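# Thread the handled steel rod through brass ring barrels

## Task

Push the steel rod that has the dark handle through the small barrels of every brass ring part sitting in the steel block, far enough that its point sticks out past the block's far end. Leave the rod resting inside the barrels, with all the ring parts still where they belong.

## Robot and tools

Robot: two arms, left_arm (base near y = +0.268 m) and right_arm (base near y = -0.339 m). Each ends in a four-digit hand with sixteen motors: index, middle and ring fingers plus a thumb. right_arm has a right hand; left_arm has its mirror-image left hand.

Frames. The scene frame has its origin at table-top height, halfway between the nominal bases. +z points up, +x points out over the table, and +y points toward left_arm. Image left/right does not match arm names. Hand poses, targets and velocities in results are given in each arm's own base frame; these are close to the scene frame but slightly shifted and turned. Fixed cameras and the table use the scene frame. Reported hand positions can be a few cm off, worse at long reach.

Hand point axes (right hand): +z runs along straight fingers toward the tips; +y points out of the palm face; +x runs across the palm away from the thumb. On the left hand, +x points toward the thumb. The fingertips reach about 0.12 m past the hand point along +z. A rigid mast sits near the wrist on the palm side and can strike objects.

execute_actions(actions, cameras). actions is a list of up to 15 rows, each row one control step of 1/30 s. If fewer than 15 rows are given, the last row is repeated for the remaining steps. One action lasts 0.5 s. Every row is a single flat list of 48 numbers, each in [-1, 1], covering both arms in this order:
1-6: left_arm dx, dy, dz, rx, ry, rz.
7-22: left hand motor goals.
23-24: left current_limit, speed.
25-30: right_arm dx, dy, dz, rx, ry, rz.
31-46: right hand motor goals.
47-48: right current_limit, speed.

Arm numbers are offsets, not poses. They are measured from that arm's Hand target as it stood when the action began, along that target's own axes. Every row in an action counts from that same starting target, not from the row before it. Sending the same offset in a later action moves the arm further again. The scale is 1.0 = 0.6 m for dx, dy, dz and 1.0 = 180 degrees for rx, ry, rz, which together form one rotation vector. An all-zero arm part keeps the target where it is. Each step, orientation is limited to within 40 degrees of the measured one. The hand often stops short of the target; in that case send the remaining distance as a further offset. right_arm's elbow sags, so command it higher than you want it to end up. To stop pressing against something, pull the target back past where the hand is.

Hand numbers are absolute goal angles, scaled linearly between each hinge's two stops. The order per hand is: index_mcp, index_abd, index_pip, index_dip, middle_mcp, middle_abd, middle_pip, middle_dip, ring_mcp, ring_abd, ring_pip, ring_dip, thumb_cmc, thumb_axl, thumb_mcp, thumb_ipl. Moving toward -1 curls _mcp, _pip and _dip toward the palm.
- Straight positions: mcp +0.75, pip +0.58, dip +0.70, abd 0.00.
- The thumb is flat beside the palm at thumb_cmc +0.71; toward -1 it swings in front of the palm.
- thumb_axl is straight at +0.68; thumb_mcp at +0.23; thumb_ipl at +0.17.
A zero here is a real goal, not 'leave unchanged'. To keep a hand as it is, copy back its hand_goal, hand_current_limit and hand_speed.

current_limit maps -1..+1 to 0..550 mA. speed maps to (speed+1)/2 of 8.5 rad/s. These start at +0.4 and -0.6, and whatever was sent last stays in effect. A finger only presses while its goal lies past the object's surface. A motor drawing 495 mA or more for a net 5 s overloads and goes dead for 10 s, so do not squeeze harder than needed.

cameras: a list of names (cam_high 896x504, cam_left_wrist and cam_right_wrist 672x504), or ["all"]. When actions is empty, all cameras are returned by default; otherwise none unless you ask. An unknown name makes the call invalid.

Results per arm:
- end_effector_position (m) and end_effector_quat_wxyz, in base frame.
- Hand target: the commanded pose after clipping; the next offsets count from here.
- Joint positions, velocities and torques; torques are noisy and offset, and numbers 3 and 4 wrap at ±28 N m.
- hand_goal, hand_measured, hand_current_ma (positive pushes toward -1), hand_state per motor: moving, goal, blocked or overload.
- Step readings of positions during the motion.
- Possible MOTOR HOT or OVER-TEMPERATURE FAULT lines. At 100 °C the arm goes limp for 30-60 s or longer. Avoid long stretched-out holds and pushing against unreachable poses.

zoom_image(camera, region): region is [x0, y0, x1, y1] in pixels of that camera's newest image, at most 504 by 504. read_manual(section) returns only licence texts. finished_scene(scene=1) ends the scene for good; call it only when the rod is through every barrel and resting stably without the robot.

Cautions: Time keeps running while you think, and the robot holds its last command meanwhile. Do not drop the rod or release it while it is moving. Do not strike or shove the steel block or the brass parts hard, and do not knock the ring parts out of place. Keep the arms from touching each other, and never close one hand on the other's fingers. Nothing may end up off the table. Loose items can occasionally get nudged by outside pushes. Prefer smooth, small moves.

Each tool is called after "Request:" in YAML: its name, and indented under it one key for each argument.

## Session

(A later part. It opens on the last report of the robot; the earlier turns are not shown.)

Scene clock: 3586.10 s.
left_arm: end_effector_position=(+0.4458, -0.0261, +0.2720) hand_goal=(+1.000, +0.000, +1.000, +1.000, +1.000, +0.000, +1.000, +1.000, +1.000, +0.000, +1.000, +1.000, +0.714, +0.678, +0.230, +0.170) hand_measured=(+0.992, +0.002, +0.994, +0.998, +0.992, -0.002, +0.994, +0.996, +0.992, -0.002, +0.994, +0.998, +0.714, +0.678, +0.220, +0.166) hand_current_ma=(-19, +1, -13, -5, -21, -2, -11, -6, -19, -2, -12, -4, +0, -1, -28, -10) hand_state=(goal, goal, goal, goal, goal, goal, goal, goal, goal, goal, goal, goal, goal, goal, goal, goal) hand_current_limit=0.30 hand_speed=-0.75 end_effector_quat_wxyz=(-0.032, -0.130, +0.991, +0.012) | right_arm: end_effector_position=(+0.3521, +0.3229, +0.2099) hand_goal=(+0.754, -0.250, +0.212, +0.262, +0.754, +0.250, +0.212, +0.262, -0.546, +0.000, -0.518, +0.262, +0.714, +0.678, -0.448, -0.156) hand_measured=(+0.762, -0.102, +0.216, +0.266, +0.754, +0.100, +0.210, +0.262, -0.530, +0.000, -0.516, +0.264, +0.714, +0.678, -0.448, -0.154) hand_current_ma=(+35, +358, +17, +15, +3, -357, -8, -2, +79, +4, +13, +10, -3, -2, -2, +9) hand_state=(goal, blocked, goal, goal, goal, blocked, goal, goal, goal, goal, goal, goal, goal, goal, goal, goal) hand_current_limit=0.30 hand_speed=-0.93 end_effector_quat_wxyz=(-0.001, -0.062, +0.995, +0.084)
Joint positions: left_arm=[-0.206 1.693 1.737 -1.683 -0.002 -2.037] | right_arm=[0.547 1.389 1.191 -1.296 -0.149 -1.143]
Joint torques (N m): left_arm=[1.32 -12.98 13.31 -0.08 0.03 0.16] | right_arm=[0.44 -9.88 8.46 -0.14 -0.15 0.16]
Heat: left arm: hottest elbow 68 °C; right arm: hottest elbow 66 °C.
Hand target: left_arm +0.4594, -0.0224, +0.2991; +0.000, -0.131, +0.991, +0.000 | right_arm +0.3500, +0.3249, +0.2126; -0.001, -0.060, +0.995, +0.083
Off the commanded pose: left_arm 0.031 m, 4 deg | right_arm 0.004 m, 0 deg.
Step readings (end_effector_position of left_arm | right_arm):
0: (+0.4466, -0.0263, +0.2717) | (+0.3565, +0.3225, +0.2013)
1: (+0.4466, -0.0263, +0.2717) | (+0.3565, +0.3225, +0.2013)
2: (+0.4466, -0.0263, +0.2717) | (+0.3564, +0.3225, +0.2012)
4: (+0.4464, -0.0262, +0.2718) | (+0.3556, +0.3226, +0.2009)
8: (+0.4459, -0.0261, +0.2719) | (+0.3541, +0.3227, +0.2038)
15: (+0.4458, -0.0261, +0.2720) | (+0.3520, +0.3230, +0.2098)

Request:
execute_actions:
  actions: []
  cameras: ["cam_left_wrist"]

Request:
zoom_image:
  camera: "cam_left_wrist"
  region: [200, 115, 290, 205]

Scene clock: 3590.10 s.
left_arm: end_effector_position=(+0.4458, -0.0261, +0.2720) hand_goal=(+1.000, +0.000, +1.000, +1.000, +1.000, +0.000, +1.000, +1.000, +1.000, +0.000, +1.000, +1.000, +0.714, +0.678, +0.230, +0.170) hand_measured=(+0.992, +0.002, +0.994, +0.998, +0.992, -0.002, +0.994, +0.996, +0.992, -0.002, +0.994, +0.998, +0.714, +0.678, +0.220, +0.166) hand_current_ma=(-19, +1, -13, -5, -21, -2, -11, -6, -19, -2, -12, -4, +0, -1, -28, -10) hand_state=(goal, goal, goal, goal, goal, goal, goal, goal, goal, goal, goal, goal, goal, goal, goal, goal) hand_current_limit=0.30 hand_speed=-0.75 end_effector_quat_wxyz=(-0.032, -0.130, +0.991, +0.012) | right_arm: end_effector_position=(+0.3521, +0.3229, +0.2099) hand_goal=(+0.754, -0.250, +0.212, +0.262, +0.754, +0.250, +0.212, +0.262, -0.546, +0.000, -0.518, +0.262, +0.714, +0.678, -0.448, -0.156) hand_measured=(+0.762, -0.102, +0.216, +0.266, +0.754, +0.100, +0.210, +0.262, -0.530, +0.000, -0.516, +0.264, +0.714, +0.678, -0.448, -0.154) hand_current_ma=(+35, +358, +17, +15, +3, -357, -8, -2, +79, +4, +13, +10, -3, -2, -2, +9) hand_state=(goal, blocked, goal, goal, goal, blocked, goal, goal, goal, goal, goal, goal, goal, goal, goal, goal) hand_current_limit=0.30 hand_speed=-0.93 end_effector_quat_wxyz=(-0.001, -0.062, +0.995, +0.084)
Joint positions: left_arm=[-0.206 1.693 1.737 -1.683 -0.002 -2.037] | right_arm=[0.547 1.389 1.191 -1.296 -0.149 -1.143]
Joint velocities: within noise
Joint torques (N m): left_arm=[1.08 -12.69 13.33 -0.16 0.05 0.15] | right_arm=[0.44 -10.23 8.16 -0.14 -0.15 0.16]
Heat: left arm: hottest elbow 68 °C; right arm: hottest elbow 66 °C.
Hand target: left_arm +0.4594, -0.0224, +0.2991; +0.000, -0.131, +0.991, +0.000 | right_arm +0.3500, +0.3249, +0.2126; -0.001, -0.060, +0.995, +0.083
Off the commanded pose: left_arm 0.031 m, 4 deg | right_arm 0.004 m, 0 deg.
camera_calibration:
cam_left_wrist: T_world_to_cam=[[0.891652, -0.449541, -0.0535714, -0.42482], [-0.25281, -0.592583, 0.764809, -0.16334], [-0.375559, -0.6684, -0.642026, 0.447123], [0, 0, 0, 1]] pos_world=[0.505418, 0.0110906, 0.389231]
Images, in order (width x height): cam_left_wrist 672x504.

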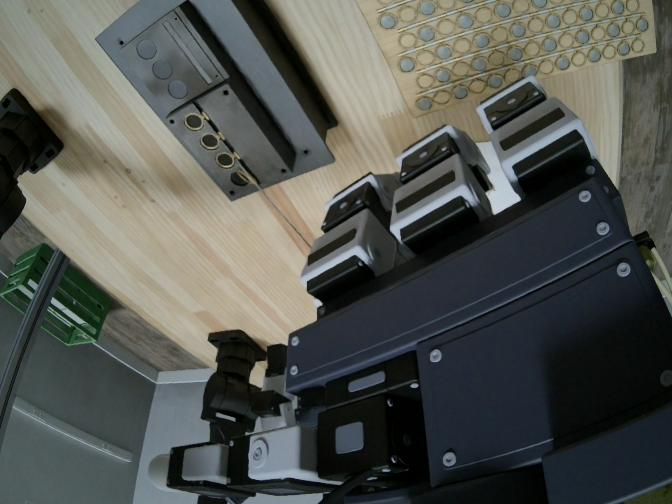

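Scaled by 5.600 from the camera's 672x504 image, which has a finer 960x720 frame.

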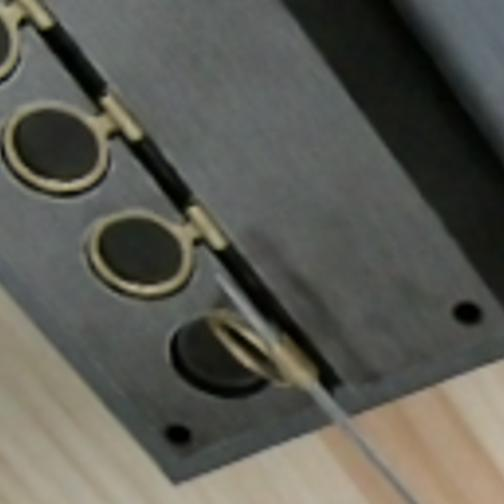

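Request:
execute_actions:
  actions:
    - [[0,0,0,0,0,0,1,0,1,1,1,0,1,1,1,0,1,1,0.714,0.678,0.23,0.17,0.3,-0.75,0.006,-0.001,0.008,0.008,0,0,0.754,-0.25,0.212,0.261,0.754,0.25,0.212,0.261,-0.547,0,-0.519,0.261,0.714,0.678,-0.449,-0.157,0.3,-0.93]]
  cameras: ["cam_left_wrist"]

Request:
zoom_image:
  camera: "cam_left_wrist"
  region: [200, 115, 290, 205]

Scene clock: 3609.53 s.
left_arm: end_effector_position=(+0.4458, -0.0261, +0.2720) hand_goal=(+1.000, +0.000, +1.000, +1.000, +1.000, +0.000, +1.000, +1.000, +1.000, +0.000, +1.000, +1.000, +0.714, +0.678, +0.230, +0.170) hand_measured=(+0.992, +0.002, +0.994, +0.998, +0.992, -0.002, +0.994, +0.996, +0.992, -0.002, +0.994, +0.998, +0.714, +0.678, +0.220, +0.166) hand_current_ma=(-19, +1, -13, -5, -21, -2, -11, -6, -19, -2, -12, -4, +0, -1, -28, -10) hand_state=(goal, goal, goal, goal, goal, goal, goal, goal, goal, goal, goal, goal, goal, goal, goal, goal) hand_current_limit=0.30 hand_speed=-0.75 end_effector_quat_wxyz=(-0.032, -0.130, +0.991, +0.012) | right_arm: end_effector_position=(+0.3501, +0.3240, +0.2074) hand_goal=(+0.754, -0.250, +0.212, +0.262, +0.754, +0.250, +0.212, +0.262, -0.546, +0.000, -0.518, +0.262, +0.714, +0.678, -0.448, -0.156) hand_measured=(+0.762, -0.102, +0.216, +0.266, +0.754, +0.100, +0.210, +0.262, -0.530, +0.000, -0.516, +0.264, +0.714, +0.678, -0.448, -0.154) hand_current_ma=(+35, +358, +17, +15, +2, -357, -8, -2, +79, +4, +13, +10, -3, -2, -2, +9) hand_state=(goal, blocked, goal, goal, goal, blocked, goal, goal, goal, goal, goal, goal, goal, goal, goal, goal) hand_current_limit=0.30 hand_speed=-0.93 end_effector_quat_wxyz=(+0.002, -0.063, +0.995, +0.073)
Joint positions: left_arm=[-0.206 1.693 1.737 -1.683 -0.002 -2.037] | right_arm=[0.561 1.389 1.191 -1.299 -0.126 -1.131]
Joint torques (N m): left_arm=[0.85 -13.1 13.22 -0.08 0.04 0.12] | right_arm=[0.32 -10.34 7.68 -0.17 -0.12 0.19]
Heat: left arm: hottest elbow 69 °C; right arm: hottest elbow 64 °C.
Hand target: left_arm +0.4594, -0.0224, +0.2991; +0.000, -0.131, +0.991, +0.000 | right_arm +0.3464, +0.3247, +0.2078; +0.000, -0.060, +0.996, +0.071
Off the commanded pose: left_arm 0.031 m, 4 deg | right_arm 0.004 m, 0 deg.
Step readings (end_effector_position of left_arm | right_arm):
0: (+0.4458, -0.0261, +0.2720) | (+0.3521, +0.3229, +0.2099)
1: (+0.4458, -0.0261, +0.2720) | (+0.3521, +0.3229, +0.2099)
2: (+0.4458, -0.0261, +0.2720) | (+0.3522, +0.3225, +0.2094)
4: (+0.4458, -0.0261, +0.2720) | (+0.3520, +0.3224, +0.2085)
8: (+0.4458, -0.0261, +0.2720) | (+0.3509, +0.3230, +0.2077)
15: (+0.4458, -0.0261, +0.2720) | (+0.3499, +0.3240, +0.2075)
camera_calibration:
cam_left_wrist: T_world_to_cam=[[0.891652, -0.449541, -0.0535714, -0.42482], [-0.25281, -0.592583, 0.764809, -0.16334], [-0.375559, -0.6684, -0.642026, 0.447123], [0, 0, 0, 1]] pos_world=[0.505418, 0.0110906, 0.389231]
Images, in order (width x height): cam_left_wrist 672x504.

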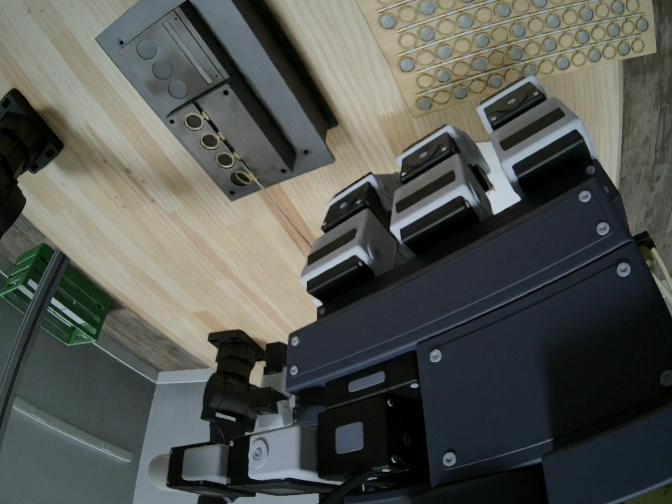

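Scaled by 5.600 from the camera's 672x504 image, which has a finer 960x720 frame.

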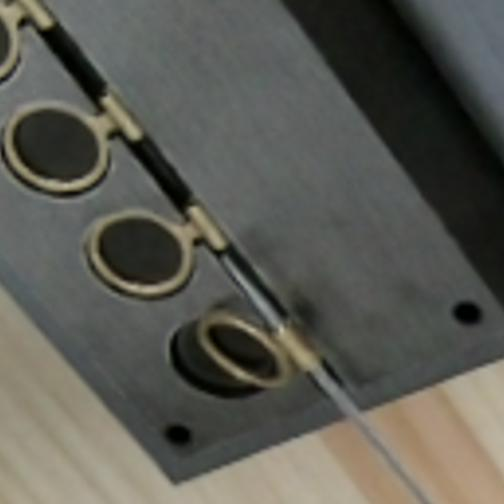

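Request:
zoom_image:
  camera: "cam_left_wrist"
  region: [235, 155, 325, 245]

Request:
zoom_image:
  camera: "cam_left_wrist"
  region: [230, 150, 270, 190]

Scaled by 5.600 from the camera's 672x504 image, which has a finer 960x720 frame.

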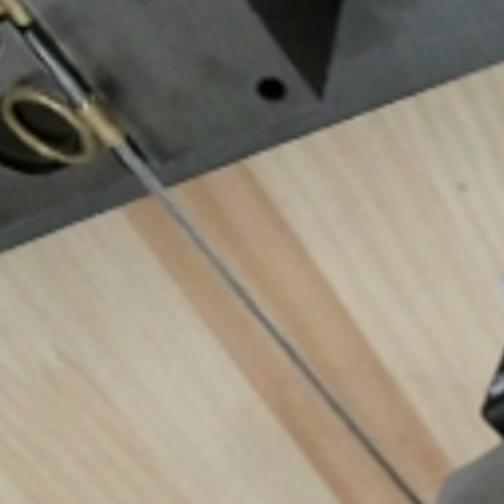

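Scaled by 12.600 from the camera's 672x504 image, which has a finer 960x720 frame.

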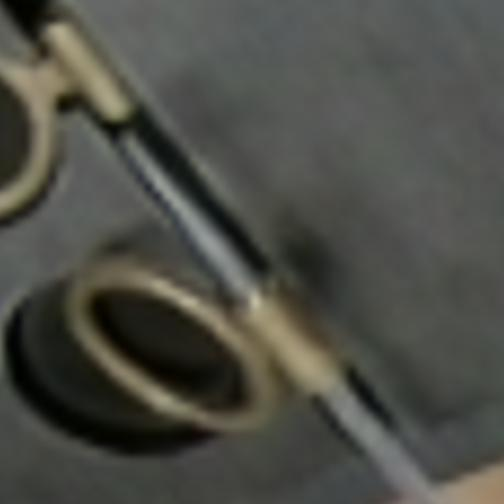

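Request:
execute_actions:
  actions:
    - [[0,0,0,0,0,0,1,0,1,1,1,0,1,1,1,0,1,1,0.714,0.678,0.23,0.17,0.3,-0.75,0.0054,-0.0043,0.011,0,0,0,0.754,-0.25,0.212,0.261,0.754,0.25,0.212,0.261,-0.547,0,-0.519,0.261,0.714,0.678,-0.449,-0.157,0.3,-0.93]]
  cameras: ["cam_left_wrist"]

Request:
zoom_image:
  camera: "cam_left_wrist"
  region: [230, 150, 270, 190]

Scene clock: 3628.87 s.
left_arm: end_effector_position=(+0.4458, -0.0261, +0.2720) hand_goal=(+1.000, +0.000, +1.000, +1.000, +1.000, +0.000, +1.000, +1.000, +1.000, +0.000, +1.000, +1.000, +0.714, +0.678, +0.230, +0.170) hand_measured=(+0.992, +0.002, +0.994, +0.998, +0.992, -0.002, +0.994, +0.996, +0.992, -0.002, +0.994, +0.998, +0.714, +0.678, +0.220, +0.166) hand_current_ma=(-19, +1, -13, -5, -21, -2, -11, -6, -19, -2, -12, -4, +0, -1, -28, -10) hand_state=(goal, goal, goal, goal, goal, goal, goal, goal, goal, goal, goal, goal, goal, goal, goal, goal) hand_current_limit=0.30 hand_speed=-0.75 end_effector_quat_wxyz=(-0.032, -0.130, +0.991, +0.012) | right_arm: end_effector_position=(+0.3437, +0.3199, +0.1978) hand_goal=(+0.754, -0.250, +0.212, +0.262, +0.754, +0.250, +0.212, +0.262, -0.546, +0.000, -0.518, +0.262, +0.714, +0.678, -0.448, -0.156) hand_measured=(+0.762, -0.102, +0.216, +0.266, +0.752, +0.100, +0.210, +0.262, -0.530, +0.000, -0.516, +0.264, +0.714, +0.678, -0.448, -0.154) hand_current_ma=(+35, +357, +17, +15, -5, -357, -9, -3, +79, +4, +13, +10, -3, -2, -2, +9) hand_state=(goal, blocked, goal, goal, goal, blocked, goal, goal, goal, goal, goal, goal, goal, goal, goal, goal) hand_current_limit=0.30 hand_speed=-0.93 end_effector_quat_wxyz=(-0.007, -0.062, +0.996, +0.068)
Joint positions: left_arm=[-0.206 1.693 1.737 -1.683 -0.002 -2.037] | right_arm=[0.561 1.386 1.167 -1.298 -0.126 -1.131]
Joint torques (N m): left_arm=[1.2 -12.69 13.37 -0.09 0.03 0.16] | right_arm=[0.38 -10.4 7.64 0.42 -0.13 0.15]
Heat: left arm: hottest elbow 70 °C; right arm: hottest elbow 63 °C.
Hand target: left_arm +0.4594, -0.0224, +0.2991; +0.000, -0.131, +0.991, +0.000 | right_arm +0.3434, +0.3227, +0.2007; +0.000, -0.060, +0.996, +0.071
Off the commanded pose: left_arm 0.031 m, 4 deg | right_arm 0.004 m, 1 deg.
Step readings (end_effector_position of left_arm | right_arm):
0: (+0.4458, -0.0261, +0.2720) | (+0.3501, +0.3240, +0.2074)
1: (+0.4458, -0.0261, +0.2720) | (+0.3501, +0.3240, +0.2074)
2: (+0.4458, -0.0261, +0.2720) | (+0.3498, +0.3238, +0.2069)
4: (+0.4458, -0.0261, +0.2720) | (+0.3482, +0.3228, +0.2049)
8: (+0.4458, -0.0261, +0.2720) | (+0.3445, +0.3204, +0.1994)
15: (+0.4458, -0.0261, +0.2720) | (+0.3436, +0.3199, +0.1978)
camera_calibration:
cam_left_wrist: T_world_to_cam=[[0.891652, -0.449541, -0.0535714, -0.42482], [-0.25281, -0.592583, 0.764809, -0.16334], [-0.375559, -0.6684, -0.642026, 0.447123], [0, 0, 0, 1]] pos_world=[0.505418, 0.0110906, 0.389231]
Images, in order (width x height): cam_left_wrist 672x504.

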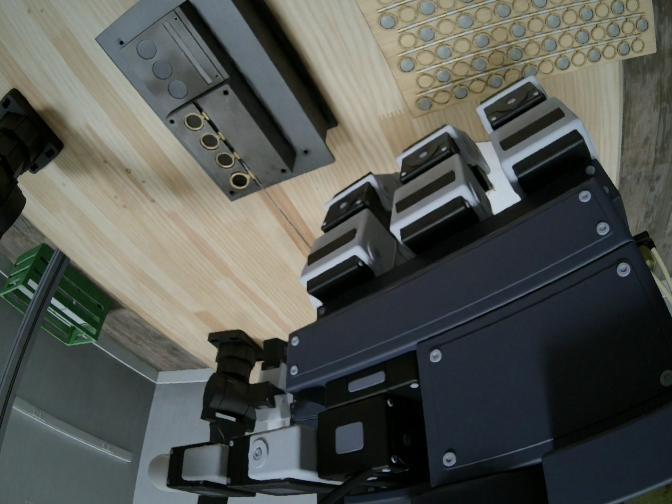

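Scaled by 12.600 from the camera's 672x504 image, which has a finer 960x720 frame.

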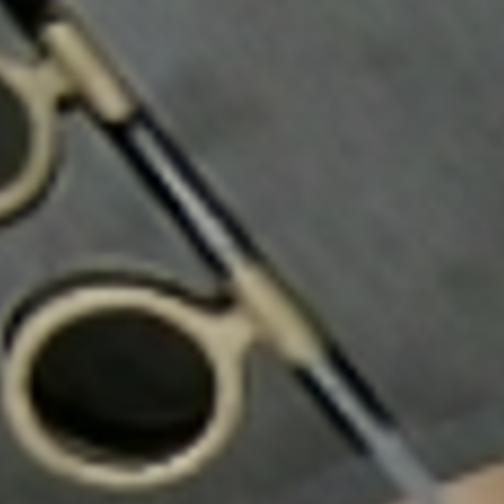

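Request:
execute_actions:
  actions:
    - [[0,0,0,0,0,0,1,0,1,1,1,0,1,1,1,0,1,1,0.714,0.678,0.23,0.17,0.3,-0.75,-0.0126,0.0087,-0.012,0,0,0,0.754,-0.25,0.212,0.261,0.754,0.25,0.212,0.261,-0.547,0,-0.519,0.261,0.714,0.678,-0.449,-0.157,0.3,-0.93]]
  cameras: ["cam_left_wrist"]

Request:
zoom_image:
  camera: "cam_left_wrist"
  region: [230, 150, 270, 190]

Scene clock: 3664.10 s.
left_arm: end_effector_position=(+0.4458, -0.0261, +0.2720) hand_goal=(+1.000, +0.000, +1.000, +1.000, +1.000, +0.000, +1.000, +1.000, +1.000, +0.000, +1.000, +1.000, +0.714, +0.678, +0.230, +0.170) hand_measured=(+0.992, +0.002, +0.994, +0.998, +0.992, -0.002, +0.994, +0.996, +0.992, -0.002, +0.994, +0.998, +0.714, +0.678, +0.220, +0.166) hand_current_ma=(-19, +1, -13, -5, -21, -2, -11, -6, -19, -2, -12, -4, +0, -1, -28, -10) hand_state=(goal, goal, goal, goal, goal, goal, goal, goal, goal, goal, goal, goal, goal, goal, goal, goal) hand_current_limit=0.30 hand_speed=-0.75 end_effector_quat_wxyz=(-0.032, -0.130, +0.991, +0.012) | right_arm: end_effector_position=(+0.3432, +0.3195, +0.1976) hand_goal=(+0.754, -0.250, +0.212, +0.262, +0.754, +0.250, +0.212, +0.262, -0.546, +0.000, -0.518, +0.262, +0.714, +0.678, -0.448, -0.156) hand_measured=(+0.762, -0.102, +0.216, +0.266, +0.752, +0.100, +0.210, +0.262, -0.530, +0.000, -0.516, +0.264, +0.714, +0.678, -0.448, -0.154) hand_current_ma=(+35, +358, +17, +15, -6, -357, -10, -3, +79, +4, +13, +10, -3, -2, -2, +9) hand_state=(goal, blocked, goal, goal, goal, blocked, goal, goal, goal, goal, goal, goal, goal, goal, goal, goal) hand_current_limit=0.30 hand_speed=-0.93 end_effector_quat_wxyz=(-0.008, -0.061, +0.996, +0.067)
Joint positions: left_arm=[-0.206 1.693 1.737 -1.683 -0.002 -2.037] | right_arm=[0.561 1.386 1.167 -1.301 -0.126 -1.129]
Joint torques (N m): left_arm=[0.73 -12.69 13.35 -0.17 0.02 0.14] | right_arm=[0.5 -9.05 10.43 -0.21 -0.13 0.15]
Heat: left arm: hottest elbow 70 °C; right arm: hottest elbow 63 °C.
Hand target: left_arm +0.4594, -0.0224, +0.2991; +0.000, -0.131, +0.991, +0.000 | right_arm +0.3504, +0.3277, +0.2087; +0.000, -0.060, +0.996, +0.071
Off the commanded pose: left_arm 0.031 m, 4 deg | right_arm 0.015 m, 1 deg.
Step readings (end_effector_position of left_arm | right_arm):
0: (+0.4458, -0.0261, +0.2720) | (+0.3437, +0.3199, +0.1978)
1: (+0.4458, -0.0261, +0.2720) | (+0.3437, +0.3199, +0.1978)
2: (+0.4458, -0.0261, +0.2720) | (+0.3437, +0.3199, +0.1978)
4: (+0.4458, -0.0261, +0.2720) | (+0.3437, +0.3199, +0.1978)
8: (+0.4458, -0.0261, +0.2720) | (+0.3436, +0.3198, +0.1978)
15: (+0.4458, -0.0261, +0.2720) | (+0.3432, +0.3196, +0.1976)
camera_calibration:
cam_left_wrist: T_world_to_cam=[[0.891652, -0.449541, -0.0535714, -0.42482], [-0.25281, -0.592583, 0.764809, -0.16334], [-0.375559, -0.6684, -0.642026, 0.447123], [0, 0, 0, 1]] pos_world=[0.505418, 0.0110906, 0.389231]
Images, in order (width x height): cam_left_wrist 672x504.

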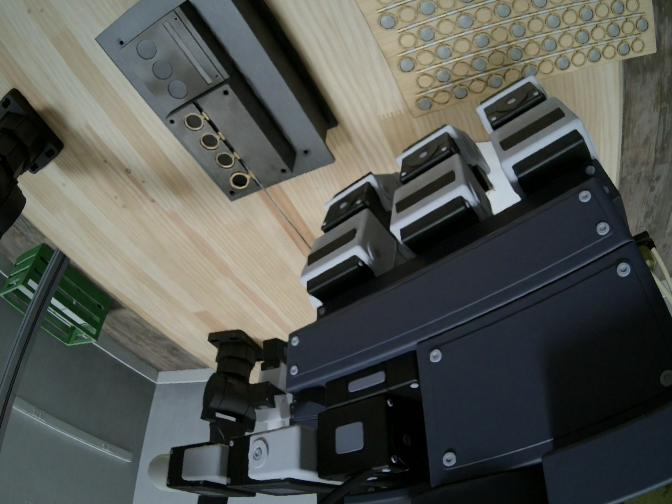

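Scaled by 12.600 from the camera's 672x504 image, which has a finer 960x720 frame.

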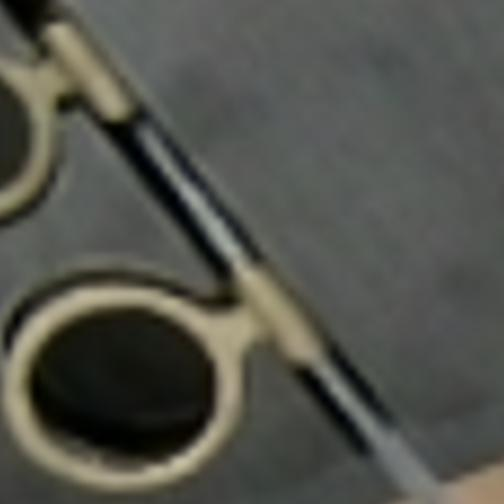

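Request:
execute_actions:
  actions:
    - [[0,0,0,0,0,0,1,0,1,1,1,0,1,1,1,0,1,1,0.714,0.678,0.23,0.17,0.3,-0.75,-0.0066,0.013,-0.003,0,0,0,0.754,-0.25,0.212,0.261,0.754,0.25,0.212,0.261,-0.547,0,-0.519,0.261,0.714,0.678,-0.449,-0.157,0.3,-0.93]]
  cameras: ["cam_left_wrist"]

Request:
zoom_image:
  camera: "cam_left_wrist"
  region: [230, 150, 270, 190]

Scene clock: 3678.67 s.
left_arm: end_effector_position=(+0.4458, -0.0261, +0.2720) hand_goal=(+1.000, +0.000, +1.000, +1.000, +1.000, +0.000, +1.000, +1.000, +1.000, +0.000, +1.000, +1.000, +0.714, +0.678, +0.230, +0.170) hand_measured=(+0.992, +0.002, +0.994, +0.998, +0.992, -0.002, +0.994, +0.996, +0.992, -0.002, +0.994, +0.998, +0.714, +0.678, +0.220, +0.166) hand_current_ma=(-19, +1, -13, -5, -21, -2, -11, -6, -19, -2, -12, -4, +0, -1, -28, -10) hand_state=(goal, goal, goal, goal, goal, goal, goal, goal, goal, goal, goal, goal, goal, goal, goal, goal) hand_current_limit=0.30 hand_speed=-0.75 end_effector_quat_wxyz=(-0.032, -0.130, +0.991, +0.012) | right_arm: end_effector_position=(+0.3422, +0.3253, +0.1975) hand_goal=(+0.754, -0.250, +0.212, +0.262, +0.754, +0.250, +0.212, +0.262, -0.546, +0.000, -0.518, +0.262, +0.714, +0.678, -0.448, -0.156) hand_measured=(+0.762, -0.102, +0.216, +0.266, +0.752, +0.100, +0.210, +0.262, -0.530, +0.000, -0.516, +0.264, +0.714, +0.678, -0.448, -0.154) hand_current_ma=(+35, +358, +17, +15, -8, -357, -10, -4, +79, +4, +13, +10, -3, -2, -2, +9) hand_state=(goal, blocked, goal, goal, goal, blocked, goal, goal, goal, goal, goal, goal, goal, goal, goal, goal) hand_current_limit=0.30 hand_speed=-0.93 end_effector_quat_wxyz=(-0.011, -0.062, +0.996, +0.066)
Joint positions: left_arm=[-0.206 1.693 1.737 -1.683 -0.002 -2.037] | right_arm=[0.574 1.396 1.178 -1.307 -0.125 -1.118]
Joint torques (N m): left_arm=[0.73 -12.86 13.38 -0.16 0 0.1] | right_arm=[0.38 -8.82 11.33 -0.23 -0.13 0.17]
Heat: left arm: hottest elbow 71 °C; right arm: hottest elbow 65 °C.
Hand target: left_arm +0.4594, -0.0224, +0.2991; +0.000, -0.131, +0.991, +0.000 | right_arm +0.3534, +0.3357, +0.2116; +0.000, -0.060, +0.996, +0.071
Off the commanded pose: left_arm 0.031 m, 4 deg | right_arm 0.021 m, 1 deg.
Step readings (end_effector_position of left_arm | right_arm):
0: (+0.4458, -0.0261, +0.2720) | (+0.3432, +0.3195, +0.1976)
1: (+0.4458, -0.0261, +0.2720) | (+0.3432, +0.3195, +0.1976)
2: (+0.4458, -0.0261, +0.2720) | (+0.3429, +0.3197, +0.1976)
4: (+0.4458, -0.0261, +0.2720) | (+0.3422, +0.3205, +0.1974)
8: (+0.4458, -0.0261, +0.2720) | (+0.3418, +0.3235, +0.1972)
15: (+0.4458, -0.0261, +0.2720) | (+0.3421, +0.3253, +0.1973)
camera_calibration:
cam_left_wrist: T_world_to_cam=[[0.891652, -0.449541, -0.0535714, -0.42482], [-0.25281, -0.592583, 0.764809, -0.16334], [-0.375559, -0.6684, -0.642026, 0.447123], [0, 0, 0, 1]] pos_world=[0.505418, 0.0110906, 0.389231]
Images, in order (width x height): cam_left_wrist 672x504.

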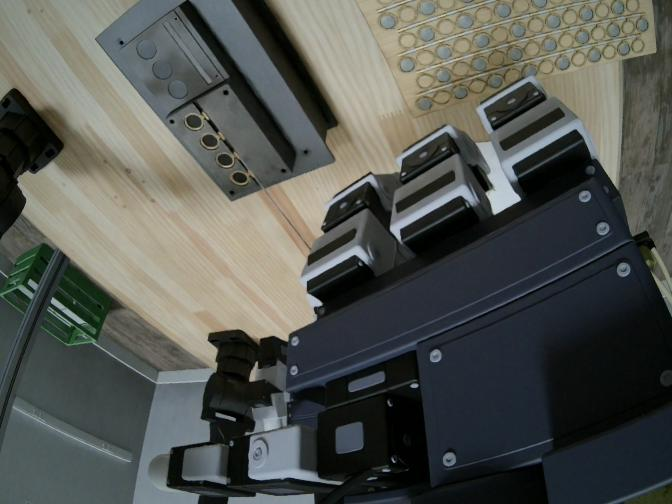

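Scaled by 12.600 from the camera's 672x504 image, which has a finer 960x720 frame.

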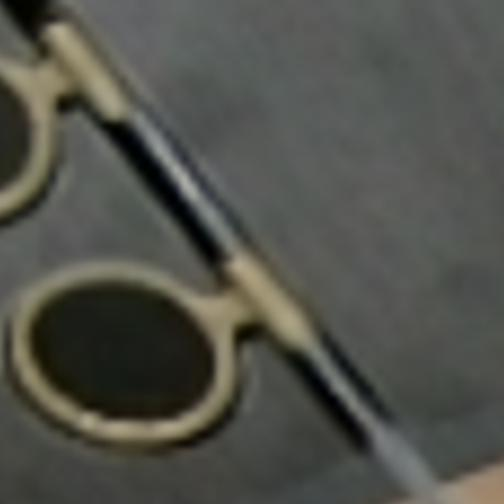

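Request:
execute_actions:
  actions:
    - [[0,0,0,0,0,0,1,0,1,1,1,0,1,1,1,0,1,1,0.714,0.678,0.23,0.17,0.3,-0.75,-0.0066,0.01,-0.001,0,0,0,0.754,-0.25,0.212,0.261,0.754,0.25,0.212,0.261,-0.547,0,-0.519,0.261,0.714,0.678,-0.449,-0.157,0.3,-0.93]]
  cameras: ["cam_left_wrist"]

Request:
zoom_image:
  camera: "cam_left_wrist"
  region: [220, 140, 260, 180]

Scene clock: 3683.67 s.
left_arm: end_effector_position=(+0.4458, -0.0261, +0.2720) hand_goal=(+1.000, +0.000, +1.000, +1.000, +1.000, +0.000, +1.000, +1.000, +1.000, +0.000, +1.000, +1.000, +0.714, +0.678, +0.230, +0.170) hand_measured=(+0.992, +0.002, +0.994, +0.998, +0.992, -0.002, +0.994, +0.996, +0.992, -0.002, +0.994, +0.998, +0.714, +0.678, +0.220, +0.166) hand_current_ma=(-19, +1, -13, -5, -21, -2, -11, -6, -19, -2, -12, -4, +0, -1, -28, -10) hand_state=(goal, goal, goal, goal, goal, goal, goal, goal, goal, goal, goal, goal, goal, goal, goal, goal) hand_current_limit=0.30 hand_speed=-0.75 end_effector_quat_wxyz=(-0.032, -0.130, +0.991, +0.012) | right_arm: end_effector_position=(+0.3458, +0.3313, +0.1992) hand_goal=(+0.754, -0.250, +0.212, +0.262, +0.754, +0.250, +0.212, +0.262, -0.546, +0.000, -0.518, +0.262, +0.714, +0.678, -0.448, -0.156) hand_measured=(+0.762, -0.102, +0.216, +0.266, +0.754, +0.100, +0.210, +0.262, -0.530, +0.000, -0.516, +0.264, +0.714, +0.678, -0.448, -0.154) hand_current_ma=(+35, +358, +17, +15, -4, -357, -10, -4, +79, +4, +13, +10, -3, -2, -2, +9) hand_state=(goal, blocked, goal, goal, goal, blocked, goal, goal, goal, goal, goal, goal, goal, goal, goal, goal) hand_current_limit=0.30 hand_speed=-0.93 end_effector_quat_wxyz=(-0.011, -0.061, +0.996, +0.066)
Joint positions: left_arm=[-0.206 1.693 1.737 -1.683 -0.002 -2.037] | right_arm=[0.582 1.41 1.197 -1.31 -0.125 -1.109]
Joint torques (N m): left_arm=[0.73 -13.27 13.34 -0.09 0.04 0.15] | right_arm=[0.44 -9 11.37 -0.24 -0.11 0.15]
Heat: left arm: hottest elbow 71 °C; right arm: hottest elbow 65 °C.
Hand target: left_arm +0.4594, -0.0224, +0.2991; +0.000, -0.131, +0.991, +0.000 | right_arm +0.3566, +0.3420, +0.2132; +0.000, -0.060, +0.996, +0.071
Off the commanded pose: left_arm 0.031 m, 4 deg | right_arm 0.021 m, 1 deg.
Step readings (end_effector_position of left_arm | right_arm):
0: (+0.4458, -0.0261, +0.2720) | (+0.3422, +0.3253, +0.1975)
1: (+0.4458, -0.0261, +0.2720) | (+0.3422, +0.3253, +0.1975)
2: (+0.4458, -0.0261, +0.2720) | (+0.3424, +0.3254, +0.1976)
4: (+0.4458, -0.0261, +0.2720) | (+0.3429, +0.3269, +0.1981)
8: (+0.4458, -0.0261, +0.2720) | (+0.3456, +0.3299, +0.1994)
15: (+0.4458, -0.0261, +0.2720) | (+0.3458, +0.3312, +0.1992)
camera_calibration:
cam_left_wrist: T_world_to_cam=[[0.891652, -0.449541, -0.0535714, -0.42482], [-0.25281, -0.592583, 0.764809, -0.16334], [-0.375559, -0.6684, -0.642026, 0.447123], [0, 0, 0, 1]] pos_world=[0.505418, 0.0110906, 0.389231]
Images, in order (width x height): cam_left_wrist 672x504.

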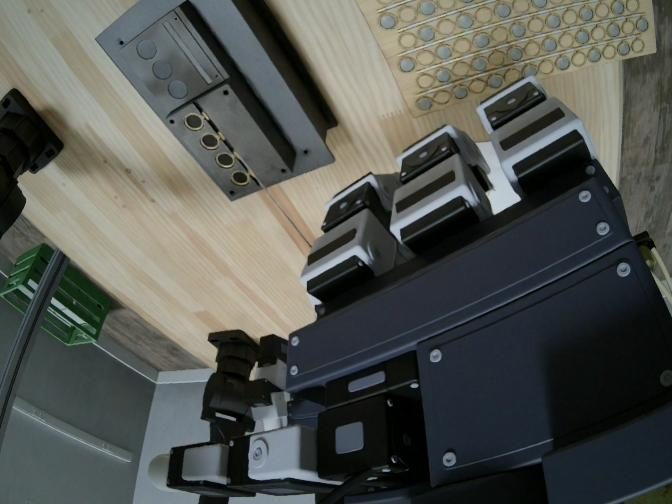

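Scaled by 12.600 from the camera's 672x504 image, which has a finer 960x720 frame.

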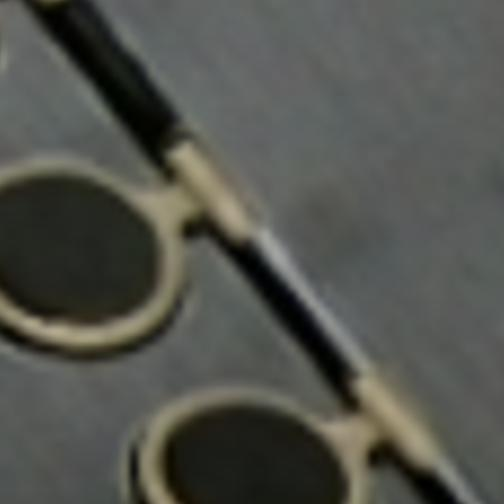

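Request:
execute_actions:
  actions:
    - [[0,0,0,0,0,0,1,0,1,1,1,0,1,1,1,0,1,1,0.714,0.678,0.23,0.17,0.3,-0.75,0.0064,0.0089,0.0028,0,0,0,0.754,-0.25,0.212,0.261,0.754,0.25,0.212,0.261,-0.547,0,-0.519,0.261,0.714,0.678,-0.449,-0.157,0.3,-0.93]]
  cameras: ["cam_left_wrist"]

Request:
zoom_image:
  camera: "cam_left_wrist"
  region: [220, 140, 260, 180]

Scene clock: 3693.87 s.
left_arm: end_effector_position=(+0.4458, -0.0261, +0.2720) hand_goal=(+1.000, +0.000, +1.000, +1.000, +1.000, +0.000, +1.000, +1.000, +1.000, +0.000, +1.000, +1.000, +0.714, +0.678, +0.230, +0.170) hand_measured=(+0.992, +0.002, +0.994, +0.998, +0.992, -0.002, +0.994, +0.996, +0.992, -0.002, +0.994, +0.998, +0.714, +0.678, +0.220, +0.166) hand_current_ma=(-19, +1, -13, -5, -21, -2, -11, -6, -19, -2, -12, -4, +0, -1, -28, -10) hand_state=(goal, goal, goal, goal, goal, goal, goal, goal, goal, goal, goal, goal, goal, goal, goal, goal) hand_current_limit=0.30 hand_speed=-0.75 end_effector_quat_wxyz=(-0.032, -0.130, +0.991, +0.012) | right_arm: end_effector_position=(+0.3416, +0.3368, +0.1990) hand_goal=(+0.754, -0.250, +0.212, +0.262, +0.754, +0.250, +0.212, +0.262, -0.546, +0.000, -0.518, +0.262, +0.714, +0.678, -0.448, -0.156) hand_measured=(+0.762, -0.102, +0.216, +0.266, +0.752, +0.100, +0.210, +0.262, -0.530, +0.000, -0.516, +0.264, +0.714, +0.678, -0.448, -0.154) hand_current_ma=(+36, +358, +17, +15, -9, -357, -11, -4, +79, +4, +13, +10, -3, -2, -2, +9) hand_state=(goal, blocked, goal, goal, goal, blocked, goal, goal, goal, goal, goal, goal, goal, goal, goal, goal) hand_current_limit=0.30 hand_speed=-0.93 end_effector_quat_wxyz=(-0.012, -0.062, +0.996, +0.065)
Joint positions: left_arm=[-0.206 1.693 1.737 -1.683 -0.002 -2.037] | right_arm=[0.599 1.41 1.197 -1.31 -0.124 -1.093]
Joint torques (N m): left_arm=[1.14 -12.92 13.29 -0.18 0.05 0.15] | right_arm=[0.32 -9.11 11.04 -0.09 -0.13 0.24]
Heat: left arm: hottest elbow 71 °C; right arm: hottest elbow 65 °C.
Hand target: left_arm +0.4594, -0.0224, +0.2991; +0.000, -0.131, +0.991, +0.000 | right_arm +0.3521, +0.3470, +0.2122; +0.000, -0.060, +0.996, +0.071
Off the commanded pose: left_arm 0.031 m, 4 deg | right_arm 0.020 m, 1 deg.
Step readings (end_effector_position of left_arm | right_arm):
0: (+0.4458, -0.0261, +0.2720) | (+0.3458, +0.3313, +0.1992)
1: (+0.4458, -0.0261, +0.2720) | (+0.3458, +0.3313, +0.1992)
2: (+0.4458, -0.0261, +0.2720) | (+0.3456, +0.3315, +0.1992)
4: (+0.4458, -0.0261, +0.2720) | (+0.3449, +0.3325, +0.1991)
8: (+0.4458, -0.0261, +0.2720) | (+0.3426, +0.3353, +0.1990)
15: (+0.4458, -0.0261, +0.2720) | (+0.3415, +0.3368, +0.1990)
camera_calibration:
cam_left_wrist: T_world_to_cam=[[0.891652, -0.449541, -0.0535714, -0.42482], [-0.25281, -0.592583, 0.764809, -0.16334], [-0.375559, -0.6684, -0.642026, 0.447123], [0, 0, 0, 1]] pos_world=[0.505418, 0.0110906, 0.389231]
Images, in order (width x height): cam_left_wrist 672x504.

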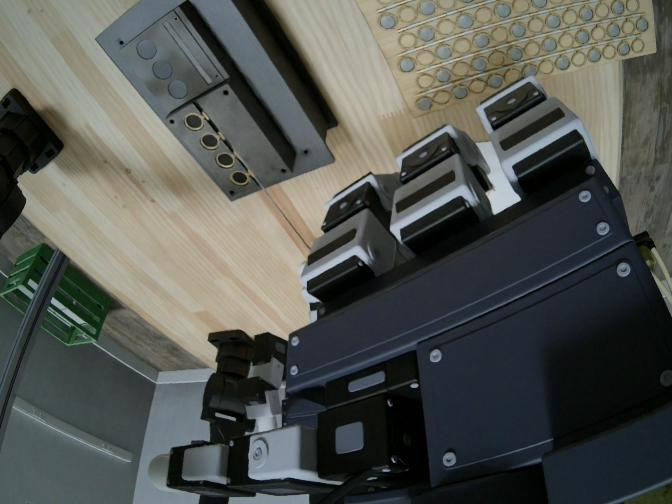

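Scaled by 12.600 from the camera's 672x504 image, which has a finer 960x720 frame.

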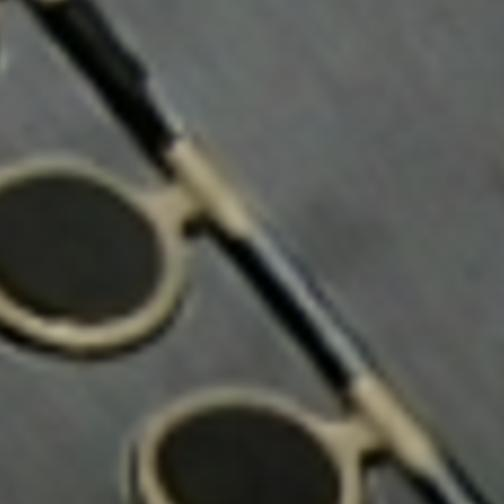

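Request:
zoom_image:
  camera: "cam_left_wrist"
  region: [226, 142, 256, 172]

Scaled by 16.800 from the camera's 672x504 image, which has a finer 960x720 frame.

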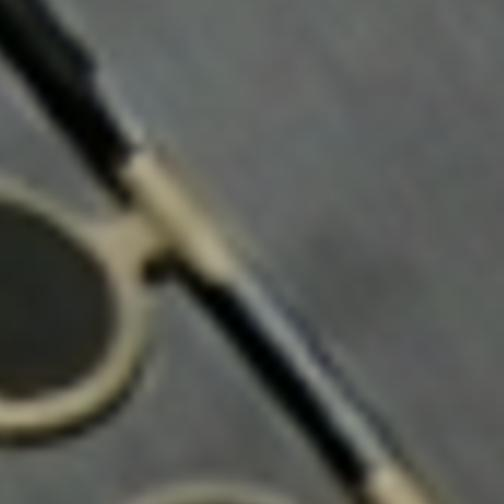

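Request:
execute_actions:
  actions:
    - [[0,0,0,0,0,0,1,0,1,1,1,0,1,1,1,0,1,1,0.714,0.678,0.23,0.17,0.3,-0.75,-0.0033,0.013,0.002,0,0,0,0.754,-0.25,0.212,0.261,0.754,0.25,0.212,0.261,-0.547,0,-0.519,0.261,0.714,0.678,-0.449,-0.157,0.3,-0.93]]
  cameras: ["cam_left_wrist"]

Request:
zoom_image:
  camera: "cam_left_wrist"
  region: [212, 132, 252, 172]

Scene clock: 3711.50 s.
left_arm: end_effector_position=(+0.4458, -0.0261, +0.2720) hand_goal=(+1.000, +0.000, +1.000, +1.000, +1.000, +0.000, +1.000, +1.000, +1.000, +0.000, +1.000, +1.000, +0.714, +0.678, +0.230, +0.170) hand_measured=(+0.992, +0.002, +0.994, +0.998, +0.992, -0.002, +0.994, +0.996, +0.992, -0.002, +0.994, +0.998, +0.714, +0.678, +0.220, +0.166) hand_current_ma=(-19, +1, -13, -5, -21, -2, -11, -6, -19, -2, -12, -4, +0, -1, -28, -10) hand_state=(goal, goal, goal, goal, goal, goal, goal, goal, goal, goal, goal, goal, goal, goal, goal, goal) hand_current_limit=0.30 hand_speed=-0.75 end_effector_quat_wxyz=(-0.032, -0.130, +0.991, +0.012) | right_arm: end_effector_position=(+0.3418, +0.3426, +0.1972) hand_goal=(+0.754, -0.250, +0.212, +0.262, +0.754, +0.250, +0.212, +0.262, -0.546, +0.000, -0.518, +0.262, +0.714, +0.678, -0.448, -0.156) hand_measured=(+0.762, -0.102, +0.216, +0.266, +0.752, +0.100, +0.210, +0.262, -0.530, +0.000, -0.516, +0.264, +0.714, +0.678, -0.448, -0.154) hand_current_ma=(+37, +358, +17, +15, -5, -357, -11, -4, +79, +4, +13, +10, -3, -2, -2, +9) hand_state=(goal, blocked, goal, goal, goal, blocked, goal, goal, goal, goal, goal, goal, goal, goal, goal, goal) hand_current_limit=0.30 hand_speed=-0.93 end_effector_quat_wxyz=(-0.013, -0.061, +0.996, +0.063)
Joint positions: left_arm=[-0.206 1.693 1.737 -1.683 -0.002 -2.037] | right_arm=[0.612 1.422 1.205 -1.31 -0.121 -1.079]
Joint torques (N m): left_arm=[1.08 -12.98 13.38 -0.12 0.04 0.14] | right_arm=[0.44 -9.23 11.4 -0.06 -0.19 0.14]
Heat: left arm: hottest elbow 71 °C; right arm: hottest elbow 66 °C.
Hand target: left_arm +0.4594, -0.0224, +0.2991; +0.000, -0.131, +0.991, +0.000 | right_arm +0.3532, +0.3550, +0.2121; +0.000, -0.060, +0.996, +0.071
Off the commanded pose: left_arm 0.031 m, 4 deg | right_arm 0.023 m, 2 deg.
Step readings (end_effector_position of left_arm | right_arm):
0: (+0.4458, -0.0261, +0.2720) | (+0.3416, +0.3368, +0.1990)
1: (+0.4458, -0.0261, +0.2720) | (+0.3416, +0.3368, +0.1990)
2: (+0.4458, -0.0261, +0.2720) | (+0.3416, +0.3369, +0.1988)
4: (+0.4458, -0.0261, +0.2720) | (+0.3414, +0.3382, +0.1987)
8: (+0.4458, -0.0261, +0.2720) | (+0.3415, +0.3416, +0.1981)
15: (+0.4458, -0.0261, +0.2720) | (+0.3417, +0.3426, +0.1972)
camera_calibration:
cam_left_wrist: T_world_to_cam=[[0.891652, -0.449541, -0.0535714, -0.42482], [-0.25281, -0.592583, 0.764809, -0.16334], [-0.375559, -0.6684, -0.642026, 0.447123], [0, 0, 0, 1]] pos_world=[0.505418, 0.0110906, 0.389231]
Images, in order (width x height): cam_left_wrist 672x504.

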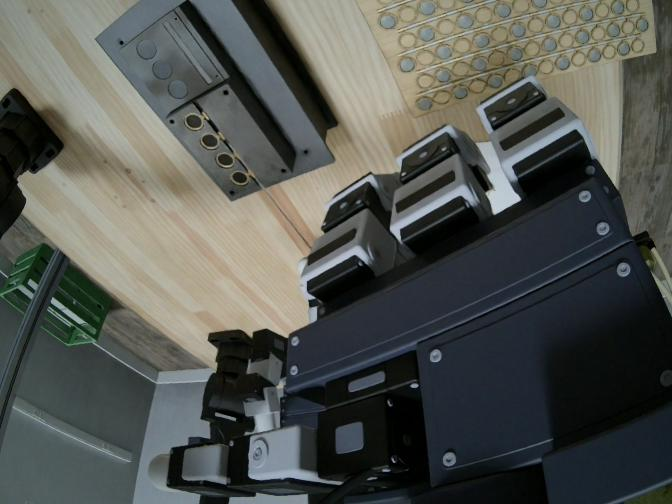

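Scaled by 12.600 from the camera's 672x504 image, which has a finer 960x720 frame.

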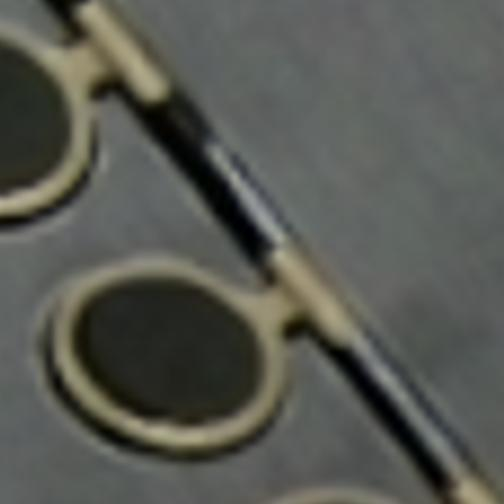

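Request:
execute_actions:
  actions:
    - [[0,0,0,0,0,0,1,0,1,1,1,0,1,1,1,0,1,1,0.714,0.678,0.23,0.17,0.3,-0.75,-0.0033,0.013,-0.0013,0,0,0,0.754,-0.25,0.212,0.261,0.754,0.25,0.212,0.261,-0.547,0,-0.519,0.261,0.714,0.678,-0.449,-0.157,0.3,-0.93]]
  cameras: ["cam_left_wrist"]

Request:
zoom_image:
  camera: "cam_left_wrist"
  region: [205, 122, 245, 162]

Scene clock: 3716.90 s.
left_arm: end_effector_position=(+0.4458, -0.0261, +0.2720) hand_goal=(+1.000, +0.000, +1.000, +1.000, +1.000, +0.000, +1.000, +1.000, +1.000, +0.000, +1.000, +1.000, +0.714, +0.678, +0.230, +0.170) hand_measured=(+0.992, +0.002, +0.994, +0.998, +0.992, -0.002, +0.994, +0.996, +0.992, -0.002, +0.994, +0.998, +0.714, +0.678, +0.220, +0.166) hand_current_ma=(-19, +1, -13, -5, -21, -2, -11, -6, -19, -2, -12, -4, +0, -1, -28, -10) hand_state=(goal, goal, goal, goal, goal, goal, goal, goal, goal, goal, goal, goal, goal, goal, goal, goal) hand_current_limit=0.30 hand_speed=-0.75 end_effector_quat_wxyz=(-0.032, -0.130, +0.991, +0.012) | right_arm: end_effector_position=(+0.3431, +0.3518, +0.2001) hand_goal=(+0.754, -0.250, +0.212, +0.262, +0.754, +0.250, +0.212, +0.262, -0.546, +0.000, -0.518, +0.262, +0.714, +0.678, -0.448, -0.156) hand_measured=(+0.762, -0.102, +0.216, +0.266, +0.754, +0.100, +0.210, +0.262, -0.530, +0.000, -0.516, +0.264, +0.714, +0.678, -0.448, -0.154) hand_current_ma=(+37, +358, +17, +15, -4, -357, -11, -4, +79, +4, +13, +10, -3, -2, -2, +9) hand_state=(goal, blocked, goal, goal, goal, blocked, goal, goal, goal, goal, goal, goal, goal, goal, goal, goal) hand_current_limit=0.30 hand_speed=-0.93 end_effector_quat_wxyz=(-0.011, -0.062, +0.996, +0.065)
Joint positions: left_arm=[-0.206 1.693 1.737 -1.683 -0.002 -2.037] | right_arm=[0.627 1.435 1.225 -1.31 -0.121 -1.065]
Joint torques (N m): left_arm=[1.08 -12.98 13.37 -0.12 0.04 0.12] | right_arm=[0.26 -9.41 11.38 -0.17 -0.14 0.11]
Heat: left arm: hottest elbow 71 °C; right arm: hottest elbow 66 °C.
Hand target: left_arm +0.4594, -0.0224, +0.2991; +0.000, -0.131, +0.991, +0.000 | right_arm +0.3543, +0.3628, +0.2139; +0.000, -0.060, +0.996, +0.071
Off the commanded pose: left_arm 0.031 m, 4 deg | right_arm 0.021 m, 1 deg.
Step readings (end_effector_position of left_arm | right_arm):
0: (+0.4458, -0.0261, +0.2720) | (+0.3418, +0.3426, +0.1972)
1: (+0.4458, -0.0261, +0.2720) | (+0.3418, +0.3426, +0.1972)
2: (+0.4458, -0.0261, +0.2720) | (+0.3420, +0.3429, +0.1974)
4: (+0.4458, -0.0261, +0.2720) | (+0.3426, +0.3447, +0.1982)
8: (+0.4458, -0.0261, +0.2720) | (+0.3433, +0.3498, +0.2001)
15: (+0.4458, -0.0261, +0.2720) | (+0.3430, +0.3518, +0.2002)
camera_calibration:
cam_left_wrist: T_world_to_cam=[[0.891652, -0.449541, -0.0535714, -0.42482], [-0.25281, -0.592583, 0.764809, -0.16334], [-0.375559, -0.6684, -0.642026, 0.447123], [0, 0, 0, 1]] pos_world=[0.505418, 0.0110906, 0.389231]
Images, in order (width x height): cam_left_wrist 672x504.

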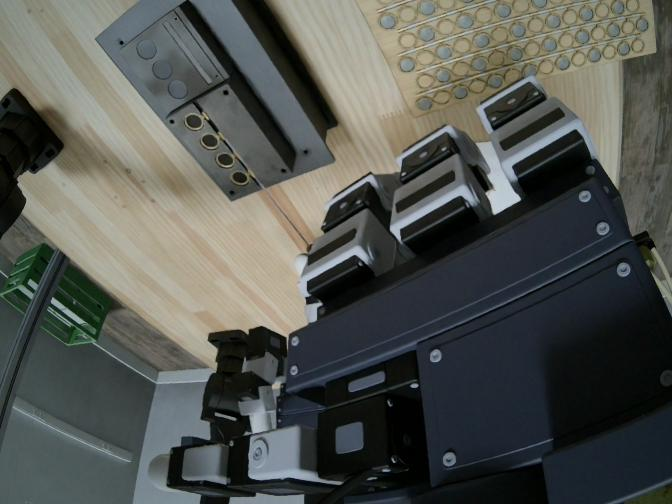

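Scaled by 12.600 from the camera's 672x504 image, which has a finer 960x720 frame.

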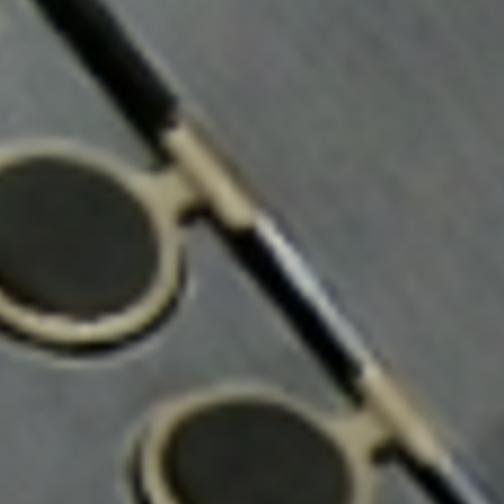

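Request:
execute_actions:
  actions:
    - [[0,0,0,0,0,0,1,0,1,1,1,0,1,1,1,0,1,1,0.714,0.678,0.23,0.17,0.3,-0.75,0,0.012,0.002,0,0,0,0.754,-0.25,0.212,0.261,0.754,0.25,0.212,0.261,-0.547,0,-0.519,0.261,0.714,0.678,-0.449,-0.157,0.3,-0.93]]
  cameras: ["cam_left_wrist"]

Request:
zoom_image:
  camera: "cam_left_wrist"
  region: [200, 122, 240, 162]

Scene clock: 3723.97 s.
left_arm: end_effector_position=(+0.4458, -0.0261, +0.2720) hand_goal=(+1.000, +0.000, +1.000, +1.000, +1.000, +0.000, +1.000, +1.000, +1.000, +0.000, +1.000, +1.000, +0.714, +0.678, +0.230, +0.170) hand_measured=(+0.992, +0.002, +0.994, +0.998, +0.992, -0.002, +0.994, +0.996, +0.992, -0.002, +0.994, +0.998, +0.714, +0.678, +0.220, +0.166) hand_current_ma=(-19, +1, -13, -5, -21, -2, -11, -6, -19, -2, -12, -4, +0, -1, -28, -10) hand_state=(goal, goal, goal, goal, goal, goal, goal, goal, goal, goal, goal, goal, goal, goal, goal, goal) hand_current_limit=0.30 hand_speed=-0.75 end_effector_quat_wxyz=(-0.032, -0.130, +0.991, +0.012) | right_arm: end_effector_position=(+0.3425, +0.3580, +0.1995) hand_goal=(+0.754, -0.250, +0.212, +0.262, +0.754, +0.250, +0.212, +0.262, -0.546, +0.000, -0.518, +0.262, +0.714, +0.678, -0.448, -0.156) hand_measured=(+0.762, -0.102, +0.216, +0.266, +0.754, +0.100, +0.210, +0.262, -0.530, +0.000, -0.516, +0.264, +0.714, +0.678, -0.448, -0.154) hand_current_ma=(+37, +358, +17, +15, -3, -357, -11, -4, +79, +4, +13, +10, -3, -2, -2, +9) hand_state=(goal, blocked, goal, goal, goal, blocked, goal, goal, goal, goal, goal, goal, goal, goal, goal, goal) hand_current_limit=0.30 hand_speed=-0.93 end_effector_quat_wxyz=(-0.012, -0.062, +0.996, +0.064)
Joint positions: left_arm=[-0.206 1.693 1.737 -1.683 -0.002 -2.037] | right_arm=[0.641 1.444 1.233 -1.31 -0.119 -1.05]
Joint torques (N m): left_arm=[1.08 -12.86 13.19 -0.12 0.02 0.14] | right_arm=[0.38 -9.58 11.43 -0.1 -0.15 0.17]
Heat: left arm: hottest elbow 71 °C; right arm: hottest elbow 66 °C.
Hand target: left_arm +0.4594, -0.0224, +0.2991; +0.000, -0.131, +0.991, +0.000 | right_arm +0.3534, +0.3700, +0.2138; +0.000, -0.060, +0.996, +0.071
Off the commanded pose: left_arm 0.031 m, 4 deg | right_arm 0.022 m, 2 deg.
Step readings (end_effector_position of left_arm | right_arm):
0: (+0.4458, -0.0261, +0.2720) | (+0.3431, +0.3518, +0.2001)
1: (+0.4458, -0.0261, +0.2720) | (+0.3431, +0.3518, +0.2001)
2: (+0.4458, -0.0261, +0.2720) | (+0.3432, +0.3520, +0.2002)
4: (+0.4458, -0.0261, +0.2720) | (+0.3430, +0.3534, +0.2002)
8: (+0.4458, -0.0261, +0.2720) | (+0.3429, +0.3566, +0.2000)
15: (+0.4458, -0.0261, +0.2720) | (+0.3425, +0.3580, +0.1995)
camera_calibration:
cam_left_wrist: T_world_to_cam=[[0.891652, -0.449541, -0.0535714, -0.42482], [-0.25281, -0.592583, 0.764809, -0.16334], [-0.375559, -0.6684, -0.642026, 0.447123], [0, 0, 0, 1]] pos_world=[0.505418, 0.0110906, 0.389231]
Images, in order (width x height): cam_left_wrist 672x504.

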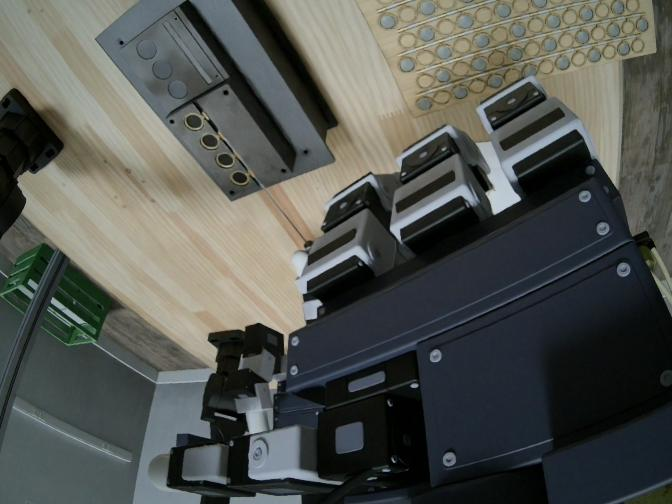

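Scaled by 12.600 from the camera's 672x504 image, which has a finer 960x720 frame.

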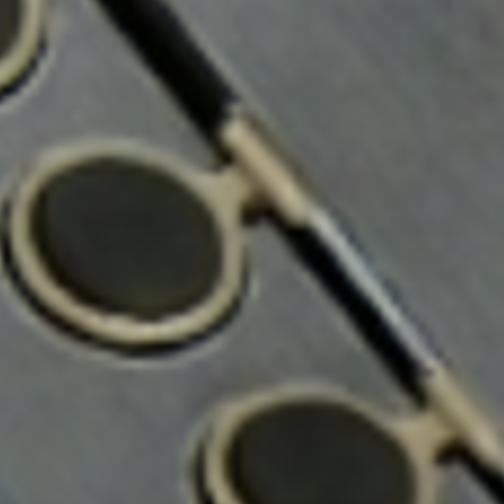

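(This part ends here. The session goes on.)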